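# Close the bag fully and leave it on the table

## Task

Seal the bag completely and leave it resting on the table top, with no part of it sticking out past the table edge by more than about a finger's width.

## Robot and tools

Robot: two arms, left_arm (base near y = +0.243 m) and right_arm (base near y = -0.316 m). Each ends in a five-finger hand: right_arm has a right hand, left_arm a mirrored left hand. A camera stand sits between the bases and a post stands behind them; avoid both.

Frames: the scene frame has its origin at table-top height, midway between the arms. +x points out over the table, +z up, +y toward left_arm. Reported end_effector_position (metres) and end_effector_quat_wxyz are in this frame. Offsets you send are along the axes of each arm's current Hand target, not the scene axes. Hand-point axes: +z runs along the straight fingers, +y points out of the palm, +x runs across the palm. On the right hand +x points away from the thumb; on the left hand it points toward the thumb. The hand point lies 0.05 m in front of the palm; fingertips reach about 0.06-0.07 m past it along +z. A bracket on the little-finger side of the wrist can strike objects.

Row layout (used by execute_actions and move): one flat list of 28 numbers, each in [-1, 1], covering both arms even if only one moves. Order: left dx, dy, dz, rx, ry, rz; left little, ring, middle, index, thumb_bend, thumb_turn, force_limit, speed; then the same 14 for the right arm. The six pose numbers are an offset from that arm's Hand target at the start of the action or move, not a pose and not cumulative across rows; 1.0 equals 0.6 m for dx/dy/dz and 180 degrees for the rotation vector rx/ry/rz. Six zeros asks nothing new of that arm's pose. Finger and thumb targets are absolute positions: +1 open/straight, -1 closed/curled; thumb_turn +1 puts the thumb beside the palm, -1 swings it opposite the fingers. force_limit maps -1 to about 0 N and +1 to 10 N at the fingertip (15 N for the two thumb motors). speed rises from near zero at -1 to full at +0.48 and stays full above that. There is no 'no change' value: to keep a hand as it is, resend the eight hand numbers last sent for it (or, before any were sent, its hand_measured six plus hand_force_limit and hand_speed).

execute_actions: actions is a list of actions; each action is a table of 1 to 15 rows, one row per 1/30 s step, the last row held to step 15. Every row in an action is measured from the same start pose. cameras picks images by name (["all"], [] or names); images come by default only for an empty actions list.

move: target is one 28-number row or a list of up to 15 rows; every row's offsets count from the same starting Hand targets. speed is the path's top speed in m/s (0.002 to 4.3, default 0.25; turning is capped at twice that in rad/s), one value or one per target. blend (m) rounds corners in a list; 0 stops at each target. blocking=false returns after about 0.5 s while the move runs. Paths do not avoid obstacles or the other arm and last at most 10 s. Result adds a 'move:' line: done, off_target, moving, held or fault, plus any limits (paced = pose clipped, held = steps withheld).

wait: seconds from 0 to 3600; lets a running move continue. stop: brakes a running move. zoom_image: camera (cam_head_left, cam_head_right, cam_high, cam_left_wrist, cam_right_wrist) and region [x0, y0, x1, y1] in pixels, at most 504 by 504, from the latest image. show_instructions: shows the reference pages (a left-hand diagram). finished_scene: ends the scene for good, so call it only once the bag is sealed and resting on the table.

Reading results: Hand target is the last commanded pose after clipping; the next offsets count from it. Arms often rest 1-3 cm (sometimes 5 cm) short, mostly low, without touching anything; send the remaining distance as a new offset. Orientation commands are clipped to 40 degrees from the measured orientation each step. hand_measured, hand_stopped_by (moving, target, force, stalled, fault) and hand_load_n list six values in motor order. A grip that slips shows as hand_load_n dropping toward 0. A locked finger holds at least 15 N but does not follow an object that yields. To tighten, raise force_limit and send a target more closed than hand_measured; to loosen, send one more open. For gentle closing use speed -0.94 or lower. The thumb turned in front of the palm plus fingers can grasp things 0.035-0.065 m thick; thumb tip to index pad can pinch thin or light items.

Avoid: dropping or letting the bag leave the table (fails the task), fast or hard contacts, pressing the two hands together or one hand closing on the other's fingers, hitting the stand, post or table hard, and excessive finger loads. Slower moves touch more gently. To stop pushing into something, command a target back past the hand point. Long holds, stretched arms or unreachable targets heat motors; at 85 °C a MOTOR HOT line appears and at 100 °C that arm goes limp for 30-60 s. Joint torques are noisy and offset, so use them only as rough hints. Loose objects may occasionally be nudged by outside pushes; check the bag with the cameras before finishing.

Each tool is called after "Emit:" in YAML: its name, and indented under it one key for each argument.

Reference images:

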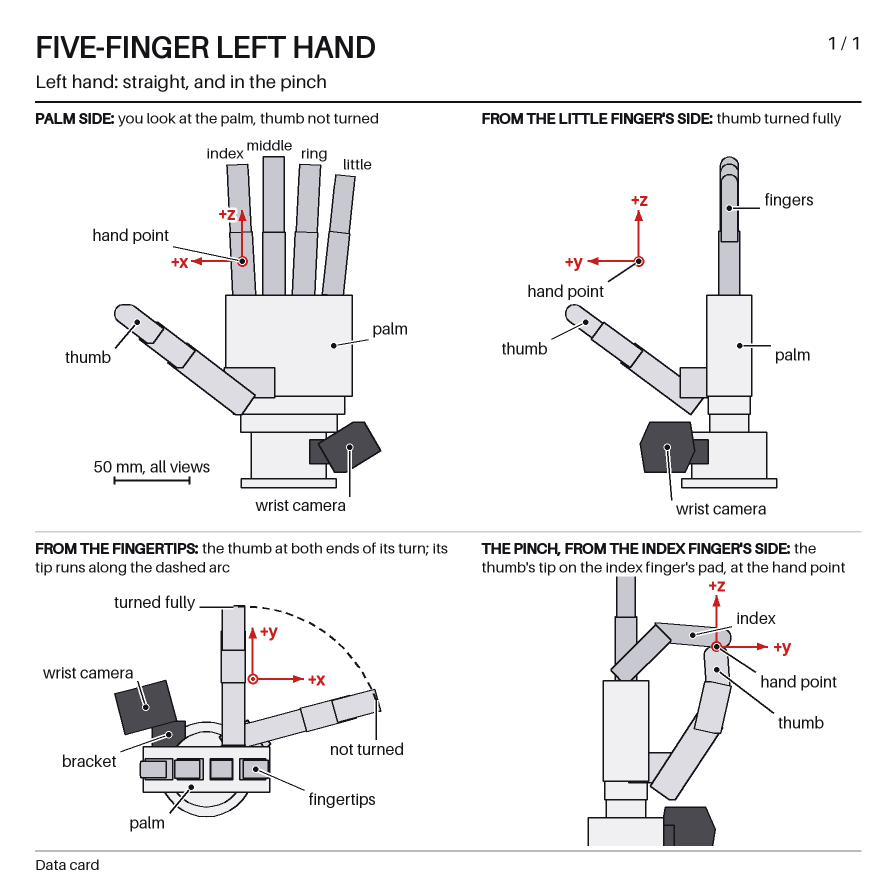

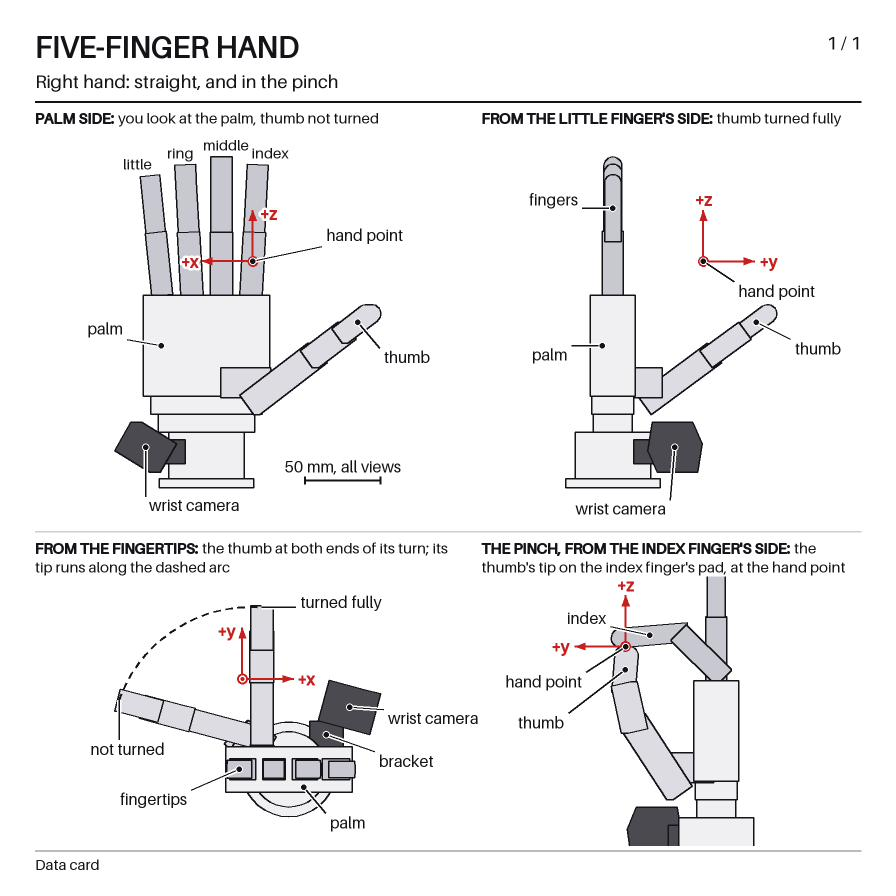

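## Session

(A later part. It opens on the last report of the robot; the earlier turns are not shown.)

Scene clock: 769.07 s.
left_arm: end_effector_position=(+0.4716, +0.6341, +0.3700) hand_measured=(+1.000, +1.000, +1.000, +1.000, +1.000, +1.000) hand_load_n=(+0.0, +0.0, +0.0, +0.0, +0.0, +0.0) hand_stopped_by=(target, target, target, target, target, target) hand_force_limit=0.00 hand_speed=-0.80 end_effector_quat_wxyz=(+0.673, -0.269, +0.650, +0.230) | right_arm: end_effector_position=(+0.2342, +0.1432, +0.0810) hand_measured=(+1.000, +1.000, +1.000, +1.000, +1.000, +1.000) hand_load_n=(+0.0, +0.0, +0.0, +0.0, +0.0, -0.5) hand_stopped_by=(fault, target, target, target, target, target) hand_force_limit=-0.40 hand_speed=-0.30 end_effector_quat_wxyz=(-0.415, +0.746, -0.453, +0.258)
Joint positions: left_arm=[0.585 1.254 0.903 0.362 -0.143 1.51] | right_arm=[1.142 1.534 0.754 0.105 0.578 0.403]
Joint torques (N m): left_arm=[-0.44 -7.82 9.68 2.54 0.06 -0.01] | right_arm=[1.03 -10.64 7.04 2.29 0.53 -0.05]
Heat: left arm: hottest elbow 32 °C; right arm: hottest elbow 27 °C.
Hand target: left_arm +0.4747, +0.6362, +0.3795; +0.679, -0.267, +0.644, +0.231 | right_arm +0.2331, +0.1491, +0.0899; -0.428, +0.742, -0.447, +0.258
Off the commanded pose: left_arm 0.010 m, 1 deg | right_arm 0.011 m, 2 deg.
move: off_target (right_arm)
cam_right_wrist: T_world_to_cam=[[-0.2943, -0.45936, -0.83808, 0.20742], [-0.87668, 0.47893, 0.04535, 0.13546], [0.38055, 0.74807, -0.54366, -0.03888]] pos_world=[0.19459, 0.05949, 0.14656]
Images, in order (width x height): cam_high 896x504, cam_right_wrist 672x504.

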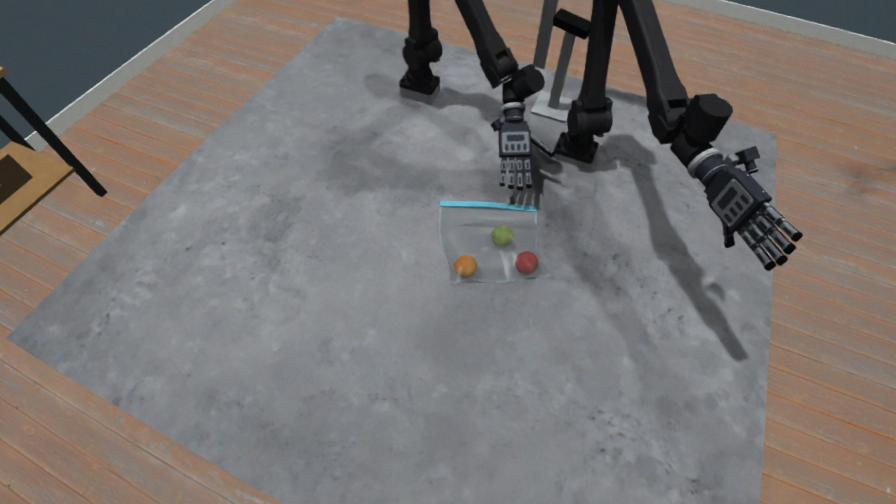

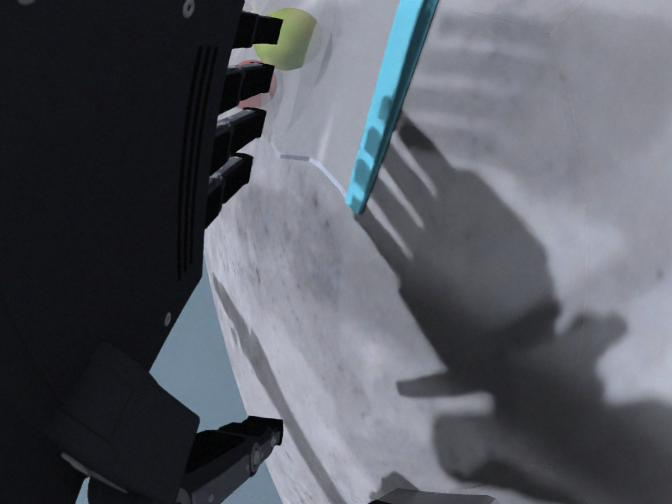

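Emit:
move:
  target: [0,0,0,0,0,0,1,1,1,1,1,1,0,-0.8, -0.0271,0.0706,0.0545,0,0.0351,0.0203,1,1,1,1,1,1,-0.4,-0.3]
  speed: 0.1
  cameras: ["cam_right_wrist","cam_high","cam_head_left"]

Emit:
zoom_image:
  camera: "cam_right_wrist"
  region: [190, 50, 390, 250]

Emit:
zoom_image:
  camera: "cam_high"
  region: [420, 160, 570, 260]

Scene clock: 812.80 s.
left_arm: end_effector_position=(+0.4716, +0.6341, +0.3700) hand_measured=(+1.000, +1.000, +1.000, +1.000, +1.000, +1.000) hand_load_n=(+0.0, +0.0, +0.0, +0.0, +0.0, +0.0) hand_stopped_by=(target, target, target, target, target, target) hand_force_limit=0.00 hand_speed=-0.80 end_effector_quat_wxyz=(+0.673, -0.269, +0.650, +0.230) | right_arm: end_effector_position=(+0.2272, +0.1425, +0.0195) hand_measured=(+1.000, +1.000, +1.000, +1.000, +1.000, +1.000) hand_load_n=(+0.0, +0.0, +0.0, +0.0, +0.0, -0.5) hand_stopped_by=(fault, target, target, target, target, target) hand_force_limit=-0.40 hand_speed=-0.30 end_effector_quat_wxyz=(-0.384, +0.727, -0.488, +0.293)
Joint positions: left_arm=[0.585 1.254 0.903 0.362 -0.143 1.51] | right_arm=[1.197 1.698 0.764 0.145 0.718 0.524]
Joint torques (N m): left_arm=[-0.32 -7.94 9.72 2.54 0.05 -0.03] | right_arm=[0.85 -10.87 9.21 2.07 0.61 0.15]
Heat: left arm: hottest elbow 33 °C; right arm: hottest elbow 26 °C.
Hand target: left_arm +0.4747, +0.6362, +0.3795; +0.679, -0.267, +0.644, +0.231 | right_arm +0.2318, +0.1668, +0.0368; -0.411, +0.712, -0.494, +0.285
Off the commanded pose: left_arm 0.010 m, 1 deg | right_arm 0.030 m, 4 deg.
move: off_target (right_arm)
cam_right_wrist: T_world_to_cam=[[-0.34206, -0.46051, -0.8191, 0.16421], [-0.81671, 0.5768, 0.01678, 0.10542], [0.46473, 0.67471, -0.57341, -0.07719]] pos_world=[0.17814, 0.06689, 0.08847]
Images, in order (width x height): cam_head_left 896x504, cam_high 896x504, cam_right_wrist 672x504.

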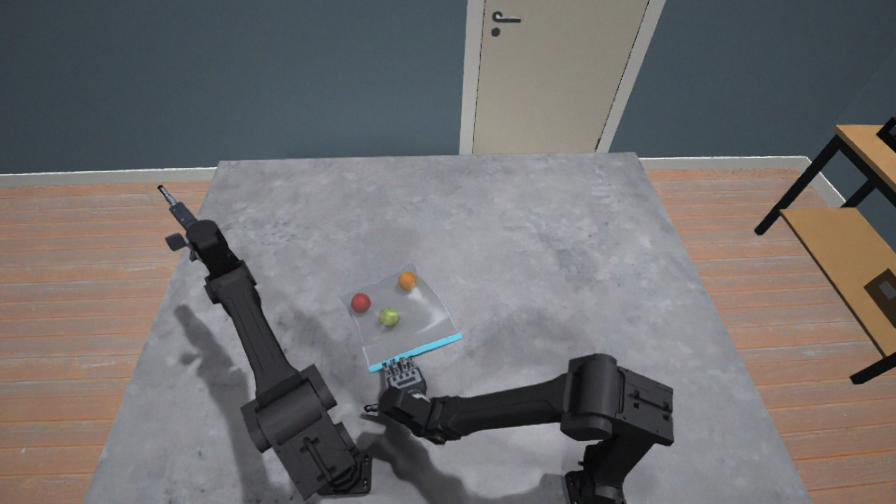

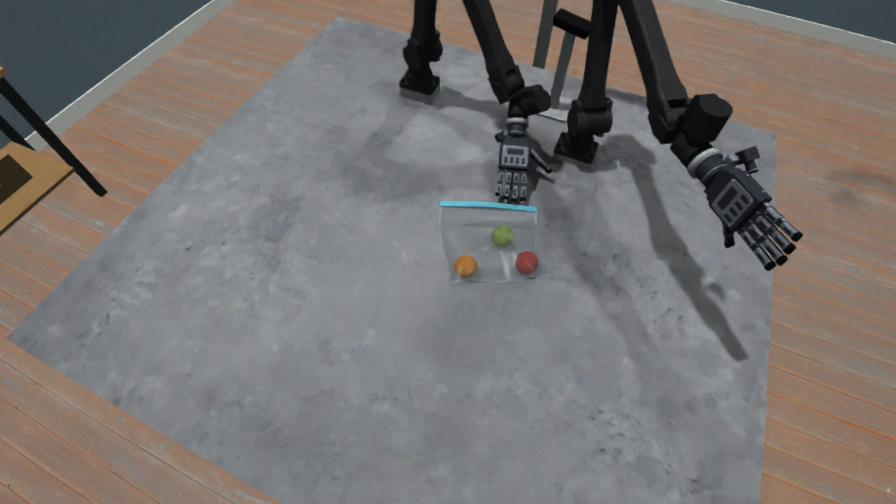

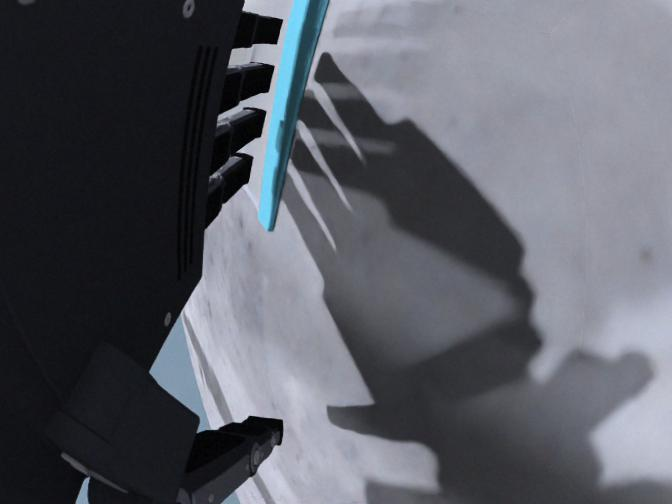

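Scaled by 2.520 from the camera's image (finer frame: 960x720).

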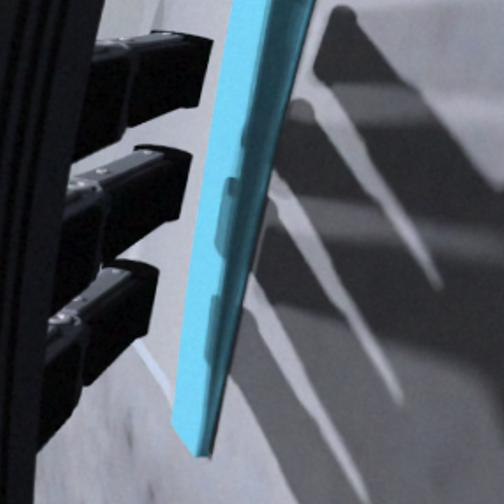

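Scaled by 3.360 from the camera's image (finer frame: 1280x720).

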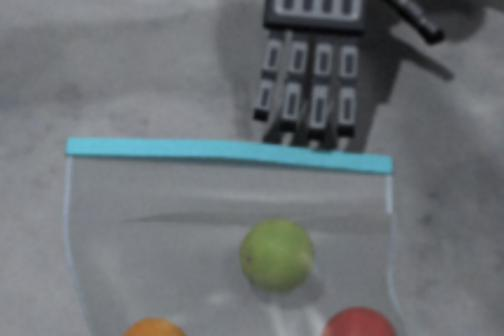

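Emit:
move:
  target: [0,0,0,0,0,0,1,1,1,1,1,1,0,-0.8, -0.02,0.0023,0.0058,0,0,0,1,1,1,1,1,1,-0.4,-0.3]
  speed: 0.1
  cameras: ["cam_right_wrist"]

Emit:
zoom_image:
  camera: "cam_right_wrist"
  region: [190, 50, 390, 250]

Scene clock: 838.90 s.
left_arm: end_effector_position=(+0.4716, +0.6341, +0.3700) hand_measured=(+1.000, +1.000, +1.000, +1.000, +1.000, +1.000) hand_load_n=(+0.0, +0.0, +0.0, +0.0, +0.0, -0.5) hand_stopped_by=(target, target, target, target, target, target) hand_force_limit=0.00 hand_speed=-0.80 end_effector_quat_wxyz=(+0.673, -0.269, +0.650, +0.230) | right_arm: end_effector_position=(+0.2268, +0.1585, +0.0214) hand_measured=(+1.000, +1.000, +1.000, +1.000, +1.000, +1.000) hand_load_n=(+0.0, +0.0, +0.0, +0.0, +0.0, +0.0) hand_stopped_by=(fault, target, target, target, target, target) hand_force_limit=-0.40 hand_speed=-0.30 end_effector_quat_wxyz=(-0.391, +0.723, -0.489, +0.291)
Joint positions: left_arm=[0.585 1.254 0.903 0.362 -0.143 1.51] | right_arm=[1.21 1.721 0.797 0.145 0.728 0.536]
Joint torques (N m): left_arm=[-0.5 -7.94 9.66 2.55 0.06 -0.01] | right_arm=[0.91 -10.11 9.09 1.84 0.61 0.18]
Heat: left arm: hottest elbow 33 °C; right arm: hottest elbow 26 °C.
Hand target: left_arm +0.4747, +0.6362, +0.3795; +0.679, -0.267, +0.644, +0.231 | right_arm +0.2298, +0.1789, +0.0340; -0.411, +0.712, -0.494, +0.285
Off the commanded pose: left_arm 0.010 m, 1 deg | right_arm 0.024 m, 3 deg.
move: off_target (right_arm)
cam_right_wrist: T_world_to_cam=[[-0.33636, -0.44714, -0.82881, 0.16983], [-0.81711, 0.57611, 0.0208, 0.096], [0.46818, 0.68423, -0.55914, -0.08924]] pos_world=[0.17735, 0.0817, 0.08886]

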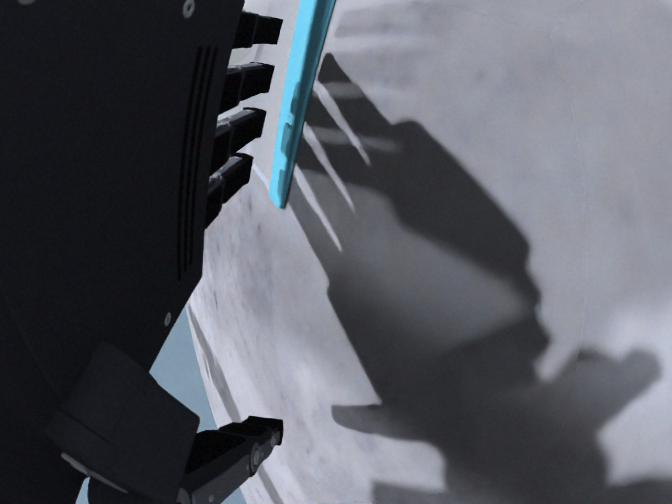

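Scaled by 2.520 from the camera's image (finer frame: 960x720).

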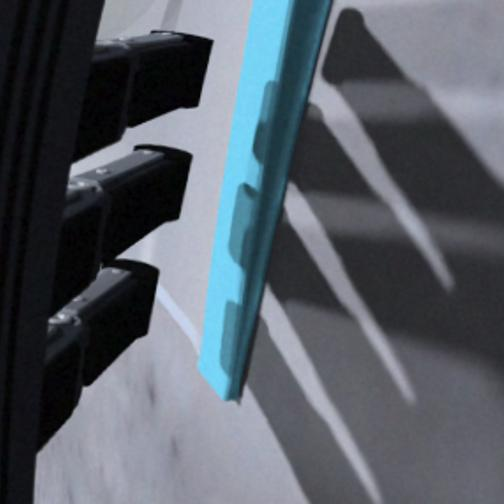

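Emit:
move:
  target:
    - [0,0,0,0,0,0,1,1,1,1,1,1,0,-0.8, 0,0.0145,0.0084,0,0,0,1,1,1,1,1,1,-0.4,-0.3]
    - [0,0,0,0,0,0,1,1,1,1,1,1,0,-0.8, 0,0.0145,0.0084,0,0,0,1,0.8,0.85,0.8,1,1,-0.2,-0.8]
  speed: 0.05
  cameras: ["cam_right_wrist"]

Emit:
zoom_image:
  camera: "cam_right_wrist"
  region: [190, 50, 390, 250]

Scene clock: 854.67 s.
left_arm: end_effector_position=(+0.4716, +0.6341, +0.3700) hand_measured=(+1.000, +1.000, +1.000, +1.000, +1.000, +1.000) hand_load_n=(+0.0, +0.0, +0.0, +0.0, +0.0, +0.0) hand_stopped_by=(target, target, target, target, target, target) hand_force_limit=0.00 hand_speed=-0.80 end_effector_quat_wxyz=(+0.673, -0.269, +0.650, +0.230) | right_arm: end_effector_position=(+0.2268, +0.1583, +0.0103) hand_measured=(+1.000, +0.800, +0.850, +0.800, +1.000, +1.000) hand_load_n=(+0.0, +0.0, +0.0, +0.0, +0.0, +0.0) hand_stopped_by=(fault, target, target, target, target, target) hand_force_limit=-0.20 hand_speed=-0.80 end_effector_quat_wxyz=(-0.388, +0.725, -0.489, +0.292)
Joint positions: left_arm=[0.585 1.254 0.903 0.362 -0.143 1.51] | right_arm=[1.21 1.749 0.797 0.165 0.729 0.536]
Joint torques (N m): left_arm=[-0.5 -7.88 9.7 2.54 0.05 -0.01] | right_arm=[1.2 -10.64 8.38 2.14 0.63 0.14]
Heat: left arm: hottest elbow 33 °C; right arm: hottest elbow 26 °C.
Hand target: left_arm +0.4747, +0.6362, +0.3795; +0.679, -0.267, +0.644, +0.231 | right_arm +0.2298, +0.1790, +0.0241; -0.411, +0.712, -0.493, +0.285
Off the commanded pose: left_arm 0.010 m, 1 deg | right_arm 0.025 m, 3 deg.
move: off_target (right_arm); target 2's new numbers were sent with right_arm's hand 0.025 m and 3 deg from that target
cam_right_wrist: T_world_to_cam=[[-0.33891, -0.45303, -0.82457, 0.1619], [-0.81666, 0.57682, 0.01874, 0.09615], [0.46714, 0.67974, -0.56545, -0.09431]] pos_world=[0.17744, 0.08199, 0.07837]

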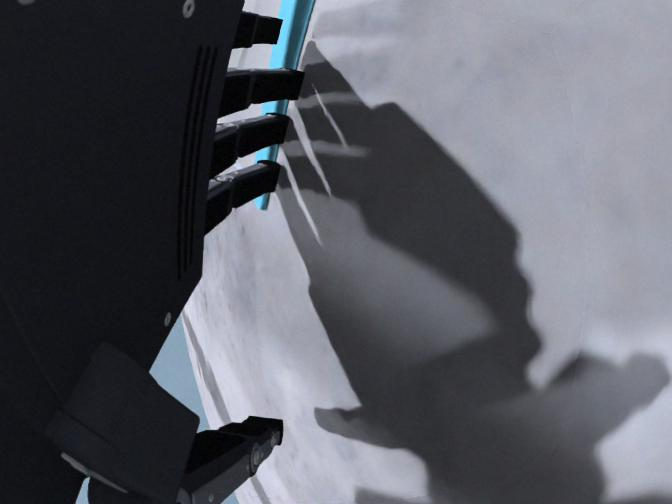

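Scaled by 2.520 from the camera's image (finer frame: 960x720).

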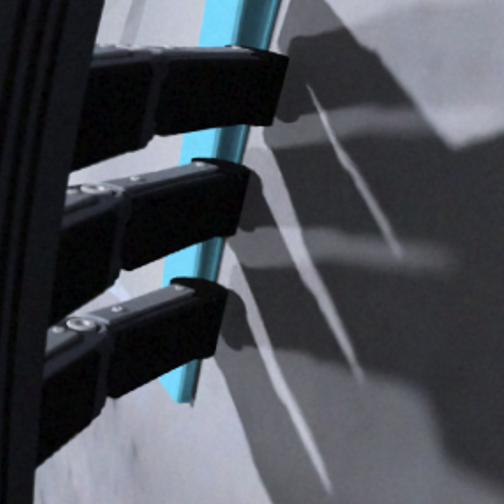

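Emit:
move:
  target:
    - [0,0,0,0,0,0,1,1,1,1,1,1,0,-0.8, 0,-0.0083,0.0144,0,0,0,1,1,1,1,1,1,-0.2,-0.3]
    - [0,0,0,0,0,0,1,1,1,1,1,1,0,-0.8, 0,-0.0083,0.0144,0,0,0,1,0.75,0.8,0.75,1,1,-0.2,-0.8]
  speed: 0.05
  cameras: ["cam_right_wrist"]

Emit:
zoom_image:
  camera: "cam_right_wrist"
  region: [190, 50, 390, 250]

Scene clock: 876.67 s.
left_arm: end_effector_position=(+0.4716, +0.6341, +0.3700) hand_measured=(+1.000, +1.000, +1.000, +1.000, +1.000, +1.000) hand_load_n=(+0.0, +0.0, +0.0, +0.0, +0.0, +0.0) hand_stopped_by=(target, target, target, target, target, target) hand_force_limit=0.00 hand_speed=-0.80 end_effector_quat_wxyz=(+0.673, -0.269, +0.650, +0.230) | right_arm: end_effector_position=(+0.2289, +0.1668, +0.0133) hand_measured=(+1.000, +0.750, +0.800, +0.750, +1.000, +1.000) hand_load_n=(+0.0, +0.0, +0.5, +0.0, +0.0, +0.0) hand_stopped_by=(fault, target, target, target, target, target) hand_force_limit=-0.20 hand_speed=-0.80 end_effector_quat_wxyz=(-0.395, +0.722, -0.489, +0.289)
Joint positions: left_arm=[0.585 1.254 0.903 0.362 -0.143 1.51] | right_arm=[1.21 1.757 0.812 0.174 0.725 0.536]
Joint torques (N m): left_arm=[-0.44 -7.94 9.72 2.58 0.05 -0.01] | right_arm=[0.03 -10.58 8.77 2.02 0.3 0.04]
Heat: left arm: hottest elbow 33 °C; right arm: hottest elbow 25 °C.
Hand target: left_arm +0.4747, +0.6362, +0.3795; +0.679, -0.267, +0.644, +0.231 | right_arm +0.2391, +0.1824, +0.0240; -0.411, +0.712, -0.493, +0.285
Off the commanded pose: left_arm 0.010 m, 1 deg | right_arm 0.022 m, 2 deg.
move: off_target (right_arm); target 2's new numbers were sent with right_arm's hand 0.025 m and 3 deg from that target
cam_right_wrist: T_world_to_cam=[[-0.33524, -0.44014, -0.833, 0.16601], [-0.81846, 0.57397, 0.02611, 0.09375], [0.46662, 0.69053, -0.55266, -0.10129]] pos_world=[0.17965, 0.0892, 0.07986]

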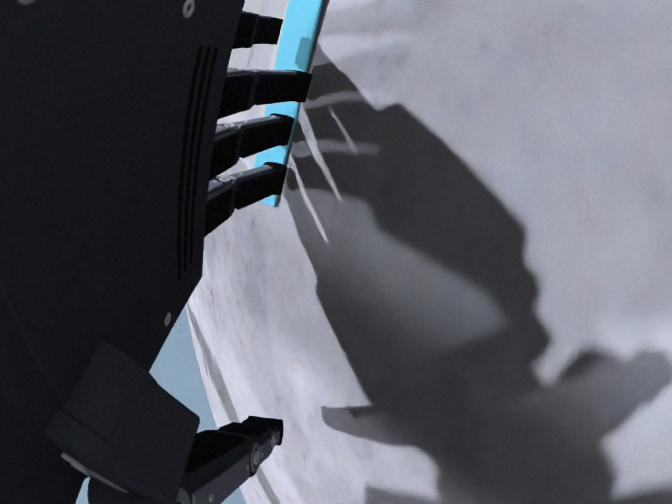

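Scaled by 2.520 from the camera's image (finer frame: 960x720).

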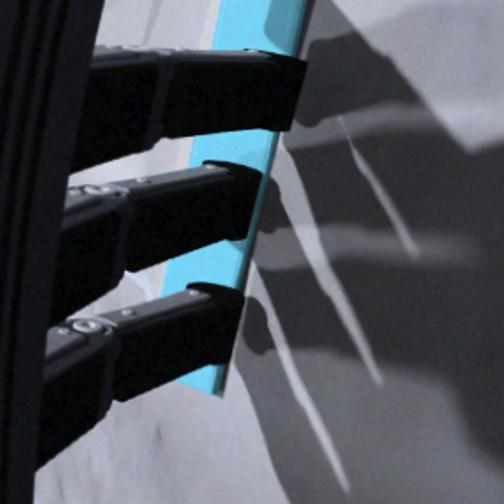

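Emit:
move:
  target:
    - [0,0,0,0,0,0,1,1,1,1,1,1,0,-0.8, 0,-0.0067,0.0116,0,0,0,1,1,1,1,1,1,-0.2,-0.3]
    - [0,0,0,0,0,0,1,1,1,1,1,1,0,-0.8, 0,-0.0067,0.0116,0,0,0,1,0.75,0.8,0.75,1,1,-0.2,-0.8]
    - [0,0,0,0,0,0,1,1,1,1,1,1,0,-0.8, 0,0.0222,0.0284,0,0,0,1,0.75,0.8,0.75,1,1,-0.2,-0.8]
  speed: 0.04
  cameras: ["cam_right_wrist"]

Emit:
zoom_image:
  camera: "cam_right_wrist"
  region: [190, 50, 390, 250]

Scene clock: 891.83 s.
left_arm: end_effector_position=(+0.4716, +0.6341, +0.3700) hand_measured=(+1.000, +1.000, +1.000, +1.000, +1.000, +1.000) hand_load_n=(+0.0, +0.0, +0.0, +0.0, +0.5, +0.0) hand_stopped_by=(target, target, target, target, target, target) hand_force_limit=0.00 hand_speed=-0.80 end_effector_quat_wxyz=(+0.673, -0.269, +0.650, +0.230) | right_arm: end_effector_position=(+0.2422, +0.1794, +0.0121) hand_measured=(+1.000, +0.750, +0.800, +0.750, +1.000, +1.000) hand_load_n=(+0.0, +2.0, +1.0, +0.0, +0.0, -0.5) hand_stopped_by=(fault, target, target, target, target, target) hand_force_limit=-0.20 hand_speed=-0.80 end_effector_quat_wxyz=(-0.414, +0.708, -0.495, +0.287)
Joint positions: left_arm=[0.585 1.254 0.903 0.362 -0.143 1.51] | right_arm=[1.195 1.794 0.831 0.246 0.722 0.527]
Joint torques (N m): left_arm=[-0.32 -8.18 9.76 2.59 0.06 -0.01] | right_arm=[-0.85 -9.11 7.71 1.74 -0.03 0.04]
Heat: left arm: hottest elbow 33 °C; right arm: hottest elbow 26 °C.
Hand target: left_arm +0.4747, +0.6362, +0.3795; +0.679, -0.267, +0.644, +0.231 | right_arm +0.2468, +0.1854, +0.0040; -0.411, +0.712, -0.494, +0.285
Off the commanded pose: left_arm 0.010 m, 1 deg | right_arm 0.011 m, 1 deg.
move: off_target (right_arm); target 2's new numbers were sent with right_arm's hand 0.025 m and 3 deg from that target
cam_right_wrist: T_world_to_cam=[[-0.32308, -0.4008, -0.85731, 0.16538], [-0.81374, 0.58015, 0.03544, 0.09501], [0.48316, 0.70908, -0.51358, -0.12461]] pos_world=[0.19095, 0.09952, 0.07442]

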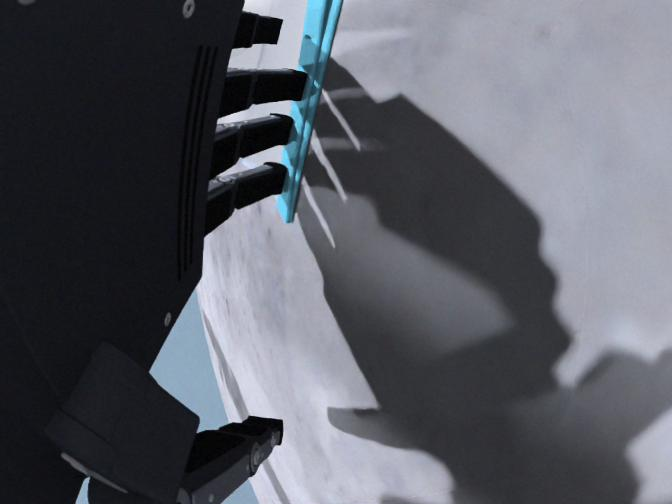

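Scaled by 2.520 from the camera's image (finer frame: 960x720).

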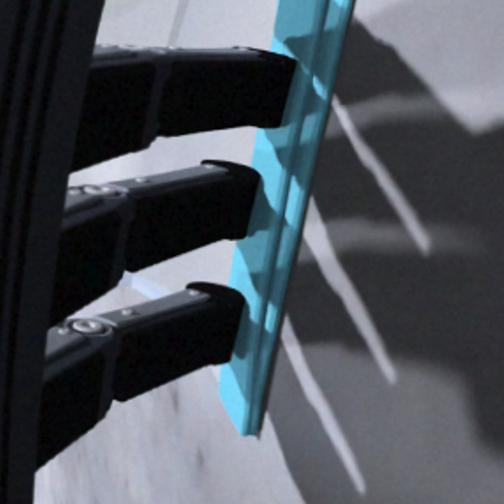

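Emit:
move:
  target: [0,0,0,0,0,0,1,1,1,1,1,1,0,-0.8, 0,0.0,0.0,0,0,0,1,0.6,0.65,0.6,1,1,0.0,-0.85]
  speed: 0.04
  cameras: ["cam_right_wrist"]

Emit:
zoom_image:
  camera: "cam_right_wrist"
  region: [190, 50, 390, 250]

Scene clock: 902.00 s.
left_arm: end_effector_position=(+0.4716, +0.6341, +0.3700) hand_measured=(+1.000, +1.000, +1.000, +1.000, +1.000, +1.000) hand_load_n=(+0.0, +0.0, +0.5, +0.0, +0.0, +0.0) hand_stopped_by=(target, target, target, target, target, target) hand_force_limit=0.00 hand_speed=-0.80 end_effector_quat_wxyz=(+0.673, -0.269, +0.650, +0.230) | right_arm: end_effector_position=(+0.2500, +0.1831, +0.0183) hand_measured=(+1.000, +0.600, +0.650, +0.600, +1.000, +1.000) hand_load_n=(+0.0, +2.5, +2.5, +0.0, +0.0, +0.0) hand_stopped_by=(fault, target, target, target, target, target) hand_force_limit=0.00 hand_speed=-0.85 end_effector_quat_wxyz=(-0.420, +0.700, -0.499, +0.289)
Joint positions: left_arm=[0.585 1.254 0.903 0.362 -0.143 1.51] | right_arm=[1.187 1.794 0.842 0.255 0.729 0.526]
Joint torques (N m): left_arm=[-0.26 -8 9.72 2.55 0.06 -0.01] | right_arm=[0.15 -9.64 6.72 1.26 -0.29 0.02]
Heat: left arm: hottest elbow 33 °C; right arm: hottest elbow 25 °C.
Hand target: left_arm +0.4747, +0.6362, +0.3795; +0.679, -0.267, +0.644, +0.231 | right_arm +0.2467, +0.1853, +0.0039; -0.411, +0.712, -0.493, +0.285
Off the commanded pose: left_arm 0.010 m, 1 deg | right_arm 0.015 m, 2 deg.
move: done
cam_right_wrist: T_world_to_cam=[[-0.31803, -0.38275, -0.86739, 0.1703], [-0.80662, 0.59001, 0.0354, 0.09548], [0.49822, 0.71091, -0.49638, -0.13222]] pos_world=[0.19705, 0.10284, 0.0787]

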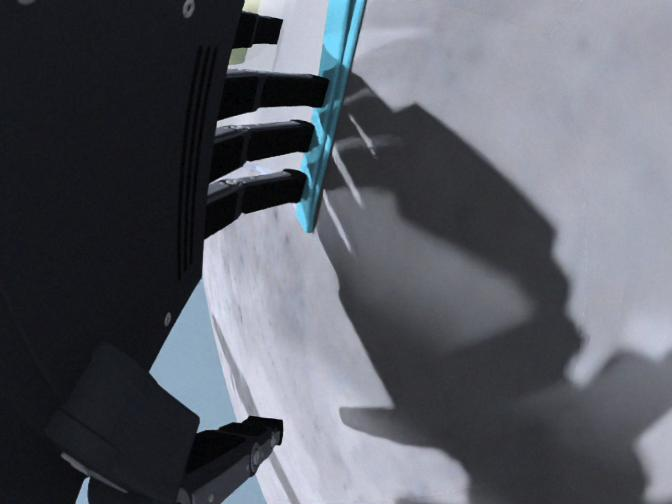

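Scaled by 2.520 from the camera's image (finer frame: 960x720).

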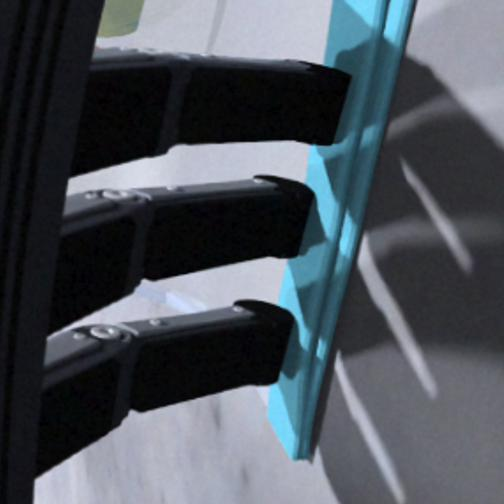

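Emit:
move:
  target: [0,0,0,0,0,0,1,1,1,1,1,1,0,-0.8, 0,0.0289,0.0167,0,0,0,1,0.6,0.65,0.45,1,1,0.0,-0.85]
  speed: 0.04
  cameras: ["cam_right_wrist"]

Emit:
zoom_image:
  camera: "cam_right_wrist"
  region: [190, 50, 390, 250]

Scene clock: 914.00 s.
left_arm: end_effector_position=(+0.4716, +0.6341, +0.3700) hand_measured=(+1.000, +1.000, +1.000, +1.000, +1.000, +1.000) hand_load_n=(+0.0, +0.0, +0.0, +0.0, +0.0, +0.0) hand_stopped_by=(target, target, target, target, target, target) hand_force_limit=0.00 hand_speed=-0.80 end_effector_quat_wxyz=(+0.673, -0.269, +0.650, +0.230) | right_arm: end_effector_position=(+0.2539, +0.1904, +0.0178) hand_measured=(+1.000, +0.600, +0.650, +0.450, +1.000, +1.000) hand_load_n=(+0.0, +1.0, +0.0, +3.0, +0.0, +0.0) hand_stopped_by=(fault, target, target, target, target, target) hand_force_limit=0.00 hand_speed=-0.85 end_effector_quat_wxyz=(-0.437, +0.689, -0.503, +0.287)
Joint positions: left_arm=[0.585 1.254 0.903 0.362 -0.143 1.51] | right_arm=[1.186 1.815 0.842 0.317 0.734 0.526]
Joint torques (N m): left_arm=[-0.21 -8 9.77 2.56 0.05 -0.01] | right_arm=[0.44 -7.24 6.06 0.99 -0.54 0.07]
Heat: left arm: hottest elbow 33 °C; right arm: hottest elbow 25 °C.
Hand target: left_arm +0.4747, +0.6362, +0.3795; +0.679, -0.267, +0.644, +0.231 | right_arm +0.2468, +0.1853, -0.0161; -0.411, +0.712, -0.494, +0.285
Off the commanded pose: left_arm 0.010 m, 1 deg | right_arm 0.035 m, 4 deg.
move: off_target (right_arm)
cam_right_wrist: T_world_to_cam=[[-0.30449, -0.34891, -0.88631, 0.16436], [-0.80499, 0.59168, 0.04363, 0.09334], [0.50919, 0.72675, -0.46103, -0.14605]] pos_world=[0.19955, 0.10826, 0.07427]

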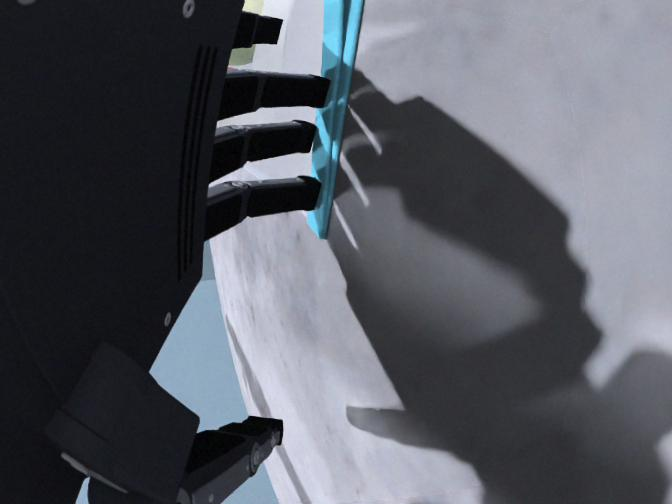

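Scaled by 2.520 from the camera's image (finer frame: 960x720).

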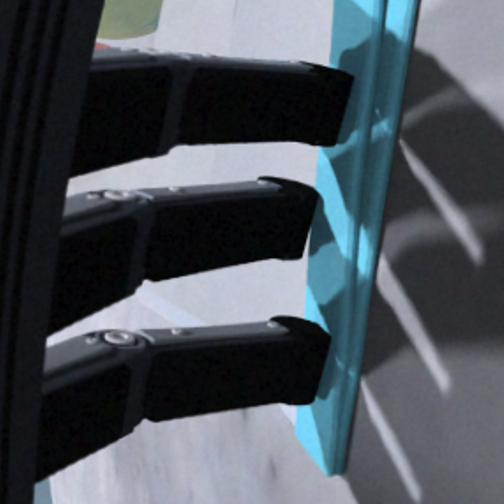

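Emit:
move:
  target: [0,0,0,0,0,0,1,1,1,1,1,1,0,-0.8, 0,-0.13,-0.075,0,0,0,1,1,1,1,1,1,0.0,-0.3]
  speed: 0.08
  cameras: ["cam_right_wrist","cam_high","cam_head_left"]

Emit:
zoom_image:
  camera: "cam_right_wrist"
  region: [260, 0, 460, 200]

Emit:
zoom_image:
  camera: "cam_high"
  region: [420, 160, 570, 260]

Emit:
zoom_image:
  camera: "cam_head_left"
  region: [340, 300, 490, 400]

Scene clock: 958.70 s.
left_arm: end_effector_position=(+0.4716, +0.6341, +0.3700) hand_measured=(+1.000, +1.000, +1.000, +1.000, +1.000, +1.000) hand_load_n=(+0.0, +0.0, +0.0, +0.0, +0.5, +0.0) hand_stopped_by=(target, target, target, target, target, target) hand_force_limit=0.00 hand_speed=-0.80 end_effector_quat_wxyz=(+0.673, -0.269, +0.650, +0.230) | right_arm: end_effector_position=(+0.2416, +0.1697, +0.0543) hand_measured=(+1.000, +1.000, +1.000, +1.000, +1.000, +1.000) hand_load_n=(+0.0, +0.0, +0.0, +0.0, +0.0, +0.0) hand_stopped_by=(fault, target, target, target, target, target) hand_force_limit=0.00 hand_speed=-0.30 end_effector_quat_wxyz=(-0.396, +0.718, -0.494, +0.289)
Joint positions: left_arm=[0.585 1.254 0.903 0.362 -0.143 1.51] | right_arm=[1.187 1.674 0.852 0.066 0.713 0.526]
Joint torques (N m): left_arm=[-0.26 -7.88 9.72 2.58 0.06 -0.01] | right_arm=[0.56 -12.1 9.95 0.95 0.34 0.05]
Heat: left arm: hottest elbow 33 °C; right arm: hottest elbow 24 °C.
Hand target: left_arm +0.4747, +0.6362, +0.3795; +0.679, -0.267, +0.644, +0.231 | right_arm +0.2467, +0.1853, +0.0740; -0.411, +0.712, -0.493, +0.285
Off the commanded pose: left_arm 0.010 m, 1 deg | right_arm 0.026 m, 2 deg.
move: off_target (right_arm)
cam_right_wrist: T_world_to_cam=[[-0.33917, -0.43042, -0.83649, 0.20528], [-0.81286, 0.58167, 0.03029, 0.09847], [0.47352, 0.69022, -0.54715, -0.08842]] pos_world=[0.19154, 0.09211, 0.12035]
Images, in order (width x height): cam_head_left 896x504, cam_high 896x504, cam_right_wrist 672x504.

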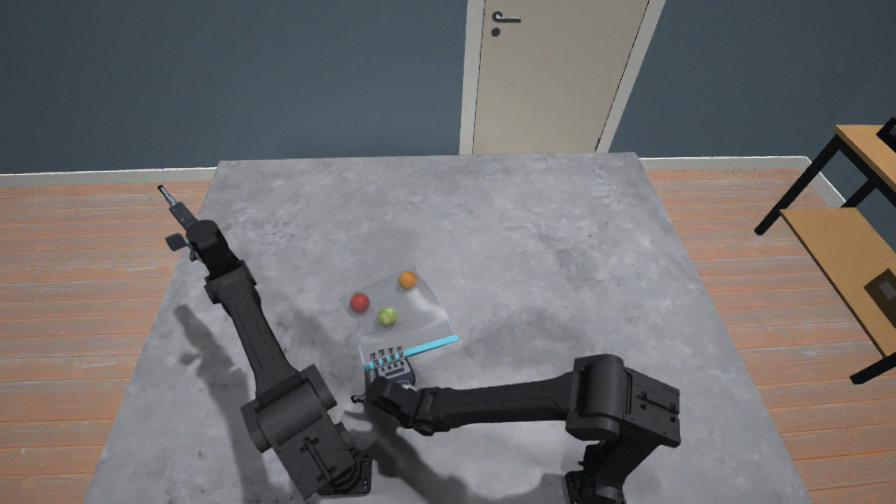

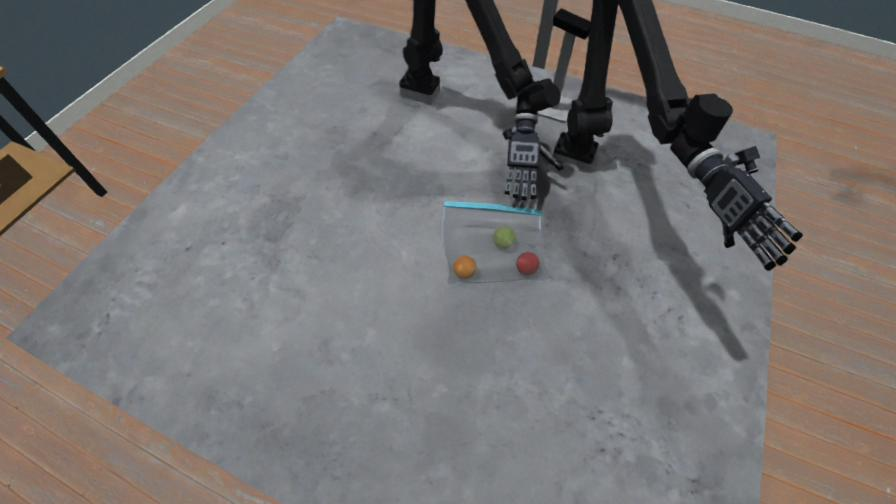

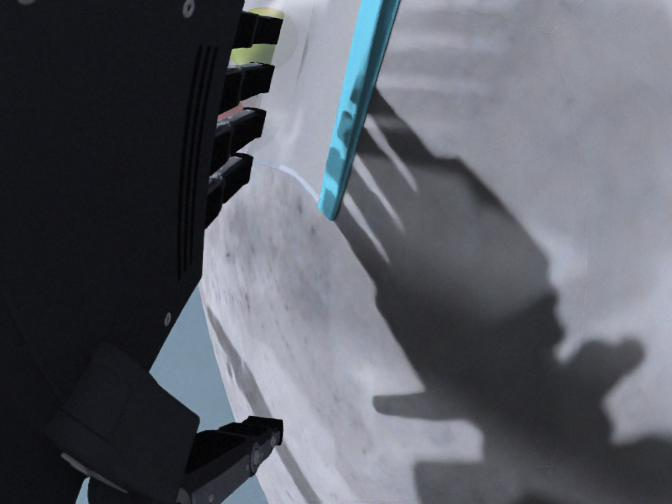

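Scaled by 2.520 from the camera's image (finer frame: 960x720).

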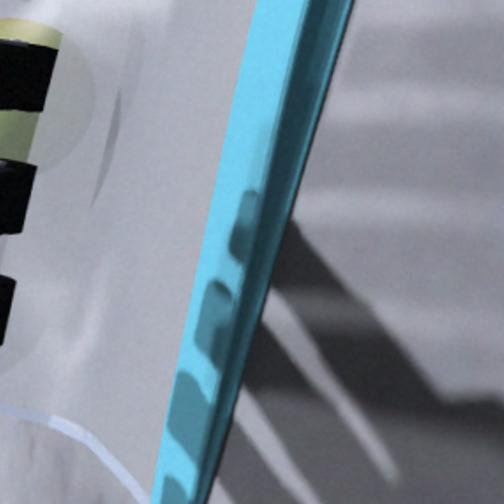

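Scaled by 3.360 from the camera's image (finer frame: 1280x720).

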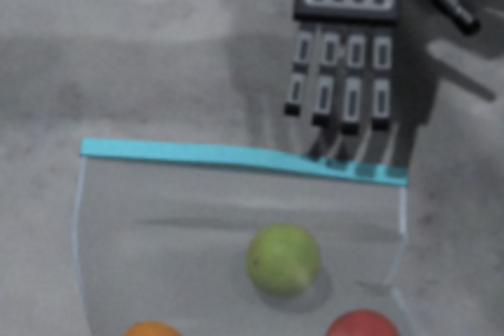

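Scaled by 3.360 from the camera's image (finer frame: 1280x720).

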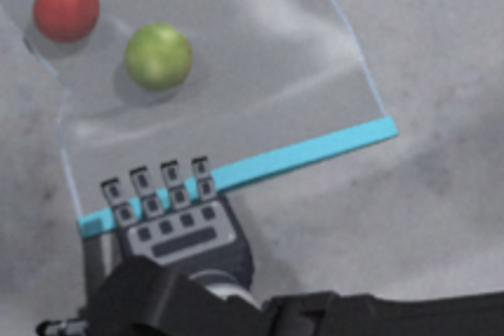

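Emit:
zoom_image:
  camera: "cam_right_wrist"
  region: [300, 120, 400, 230]

Emit:
zoom_image:
  camera: "cam_right_wrist"
  region: [320, 0, 420, 130]

Scaled by 4.582 from the camera's image (finer frame: 960x720).

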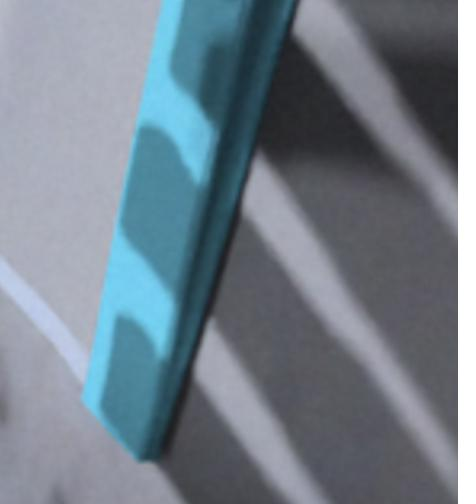

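Scaled by 3.877 from the camera's image (finer frame: 960x720).

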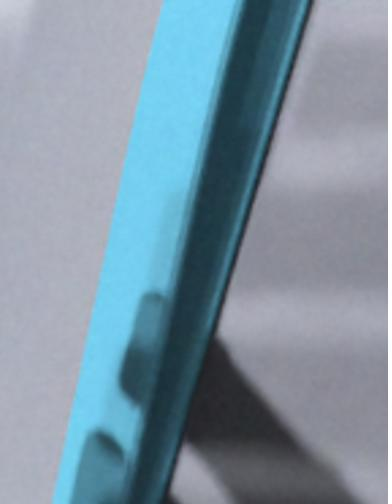

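Emit:
move:
  target: [0,0,0,0,0,0,1,1,1,1,1,1,0,-0.8, 0.1507,-0.0982,0.0165,-0.3331,0.0128,0.0222,1,1,1,1,1,1,0.0,-0.3]
  speed: 0.12
  cameras: ["cam_right_wrist","cam_high","cam_head_left"]

Emit:
zoom_image:
  camera: "cam_right_wrist"
  region: [190, 0, 390, 200]

Emit:
zoom_image:
  camera: "cam_high"
  region: [420, 160, 570, 260]

Scene clock: 1022.20 s.
left_arm: end_effector_position=(+0.4716, +0.6341, +0.3700) hand_measured=(+1.000, +1.000, +1.000, +1.000, +1.000, +1.000) hand_load_n=(+0.0, +0.0, +0.0, +0.0, +0.0, +0.0) hand_stopped_by=(target, target, target, target, target, target) hand_force_limit=0.00 hand_speed=-0.80 end_effector_quat_wxyz=(+0.673, -0.269, +0.650, +0.230) | right_arm: end_effector_position=(+0.3015, +0.1062, +0.1064) hand_measured=(+1.000, +1.000, +1.000, +1.000, +1.000, +1.000) hand_load_n=(+0.0, +0.0, +0.0, +0.0, +0.0, +0.0) hand_stopped_by=(fault, target, target, target, target, target) hand_force_limit=0.00 hand_speed=-0.30 end_effector_quat_wxyz=(+0.015, +0.798, -0.603, +0.000)
Joint positions: left_arm=[0.585 1.254 0.903 0.362 -0.143 1.51] | right_arm=[0.776 1.931 1.598 -1.266 0.004 0.523]
Joint torques (N m): left_arm=[-0.38 -7.88 9.73 2.59 0.06 -0.02] | right_arm=[-0.32 -15.15 12.04 -0.35 -0.13 -0.03]
Heat: left arm: hottest elbow 33 °C; right arm: hottest elbow 26 °C.
Hand target: left_arm +0.4747, +0.6362, +0.3795; +0.679, -0.267, +0.644, +0.231 | right_arm +0.3140, +0.1140, +0.1199; +0.000, +0.799, -0.601, +0.000
Off the commanded pose: left_arm 0.010 m, 1 deg | right_arm 0.020 m, 2 deg.
move: off_target (right_arm)
cam_right_wrist: T_world_to_cam=[[-0.8536, -0.52081, -0.01123, 0.31874], [-0.45692, 0.73819, 0.49629, 0.00902], [-0.25019, 0.42877, -0.86808, 0.23569]] pos_world=[0.33516, 0.05829, 0.2037]
Images, in order (width x height): cam_head_left 896x504, cam_high 896x504, cam_right_wrist 672x504.

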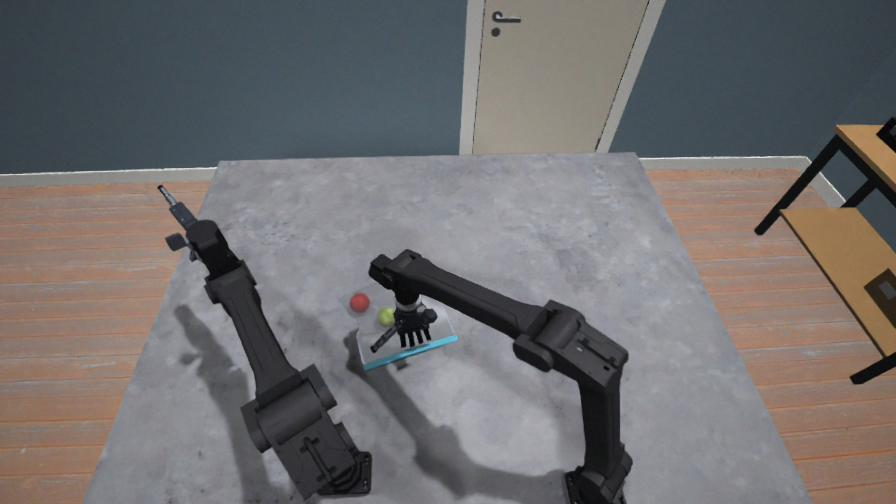

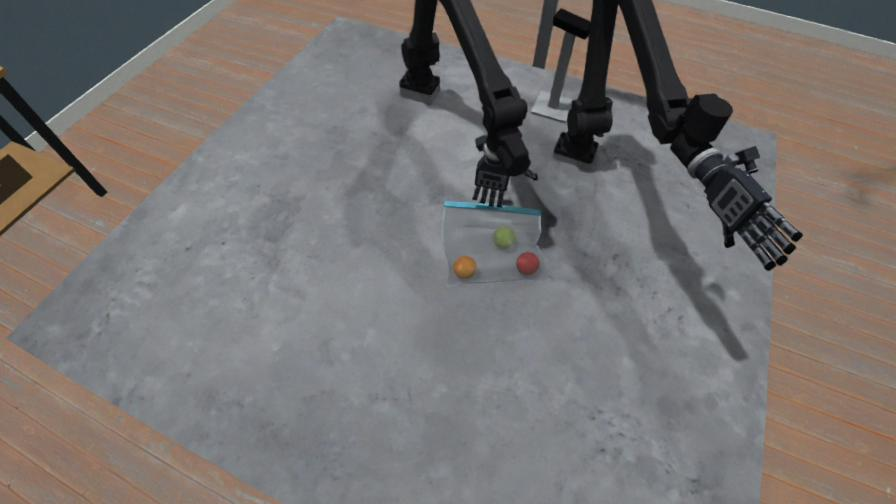

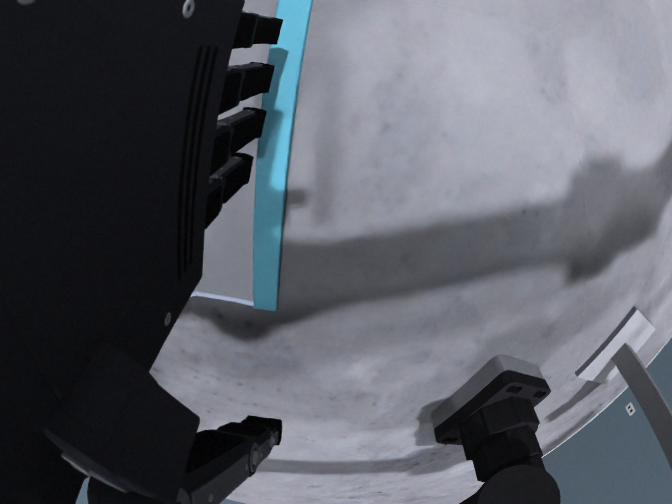

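Scaled by 2.520 from the camera's image (finer frame: 960x720).

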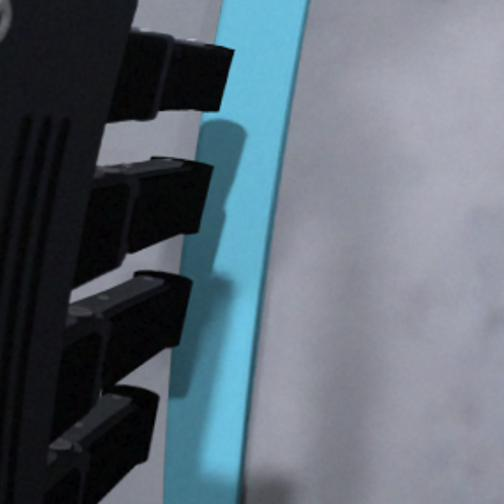

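Scaled by 3.360 from the camera's image (finer frame: 1280x720).

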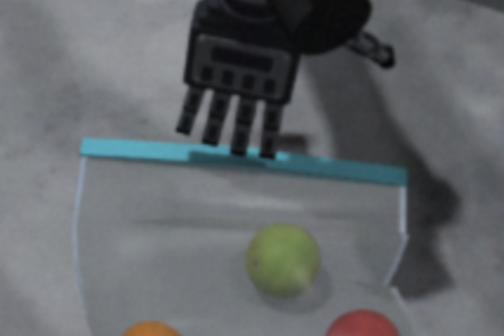

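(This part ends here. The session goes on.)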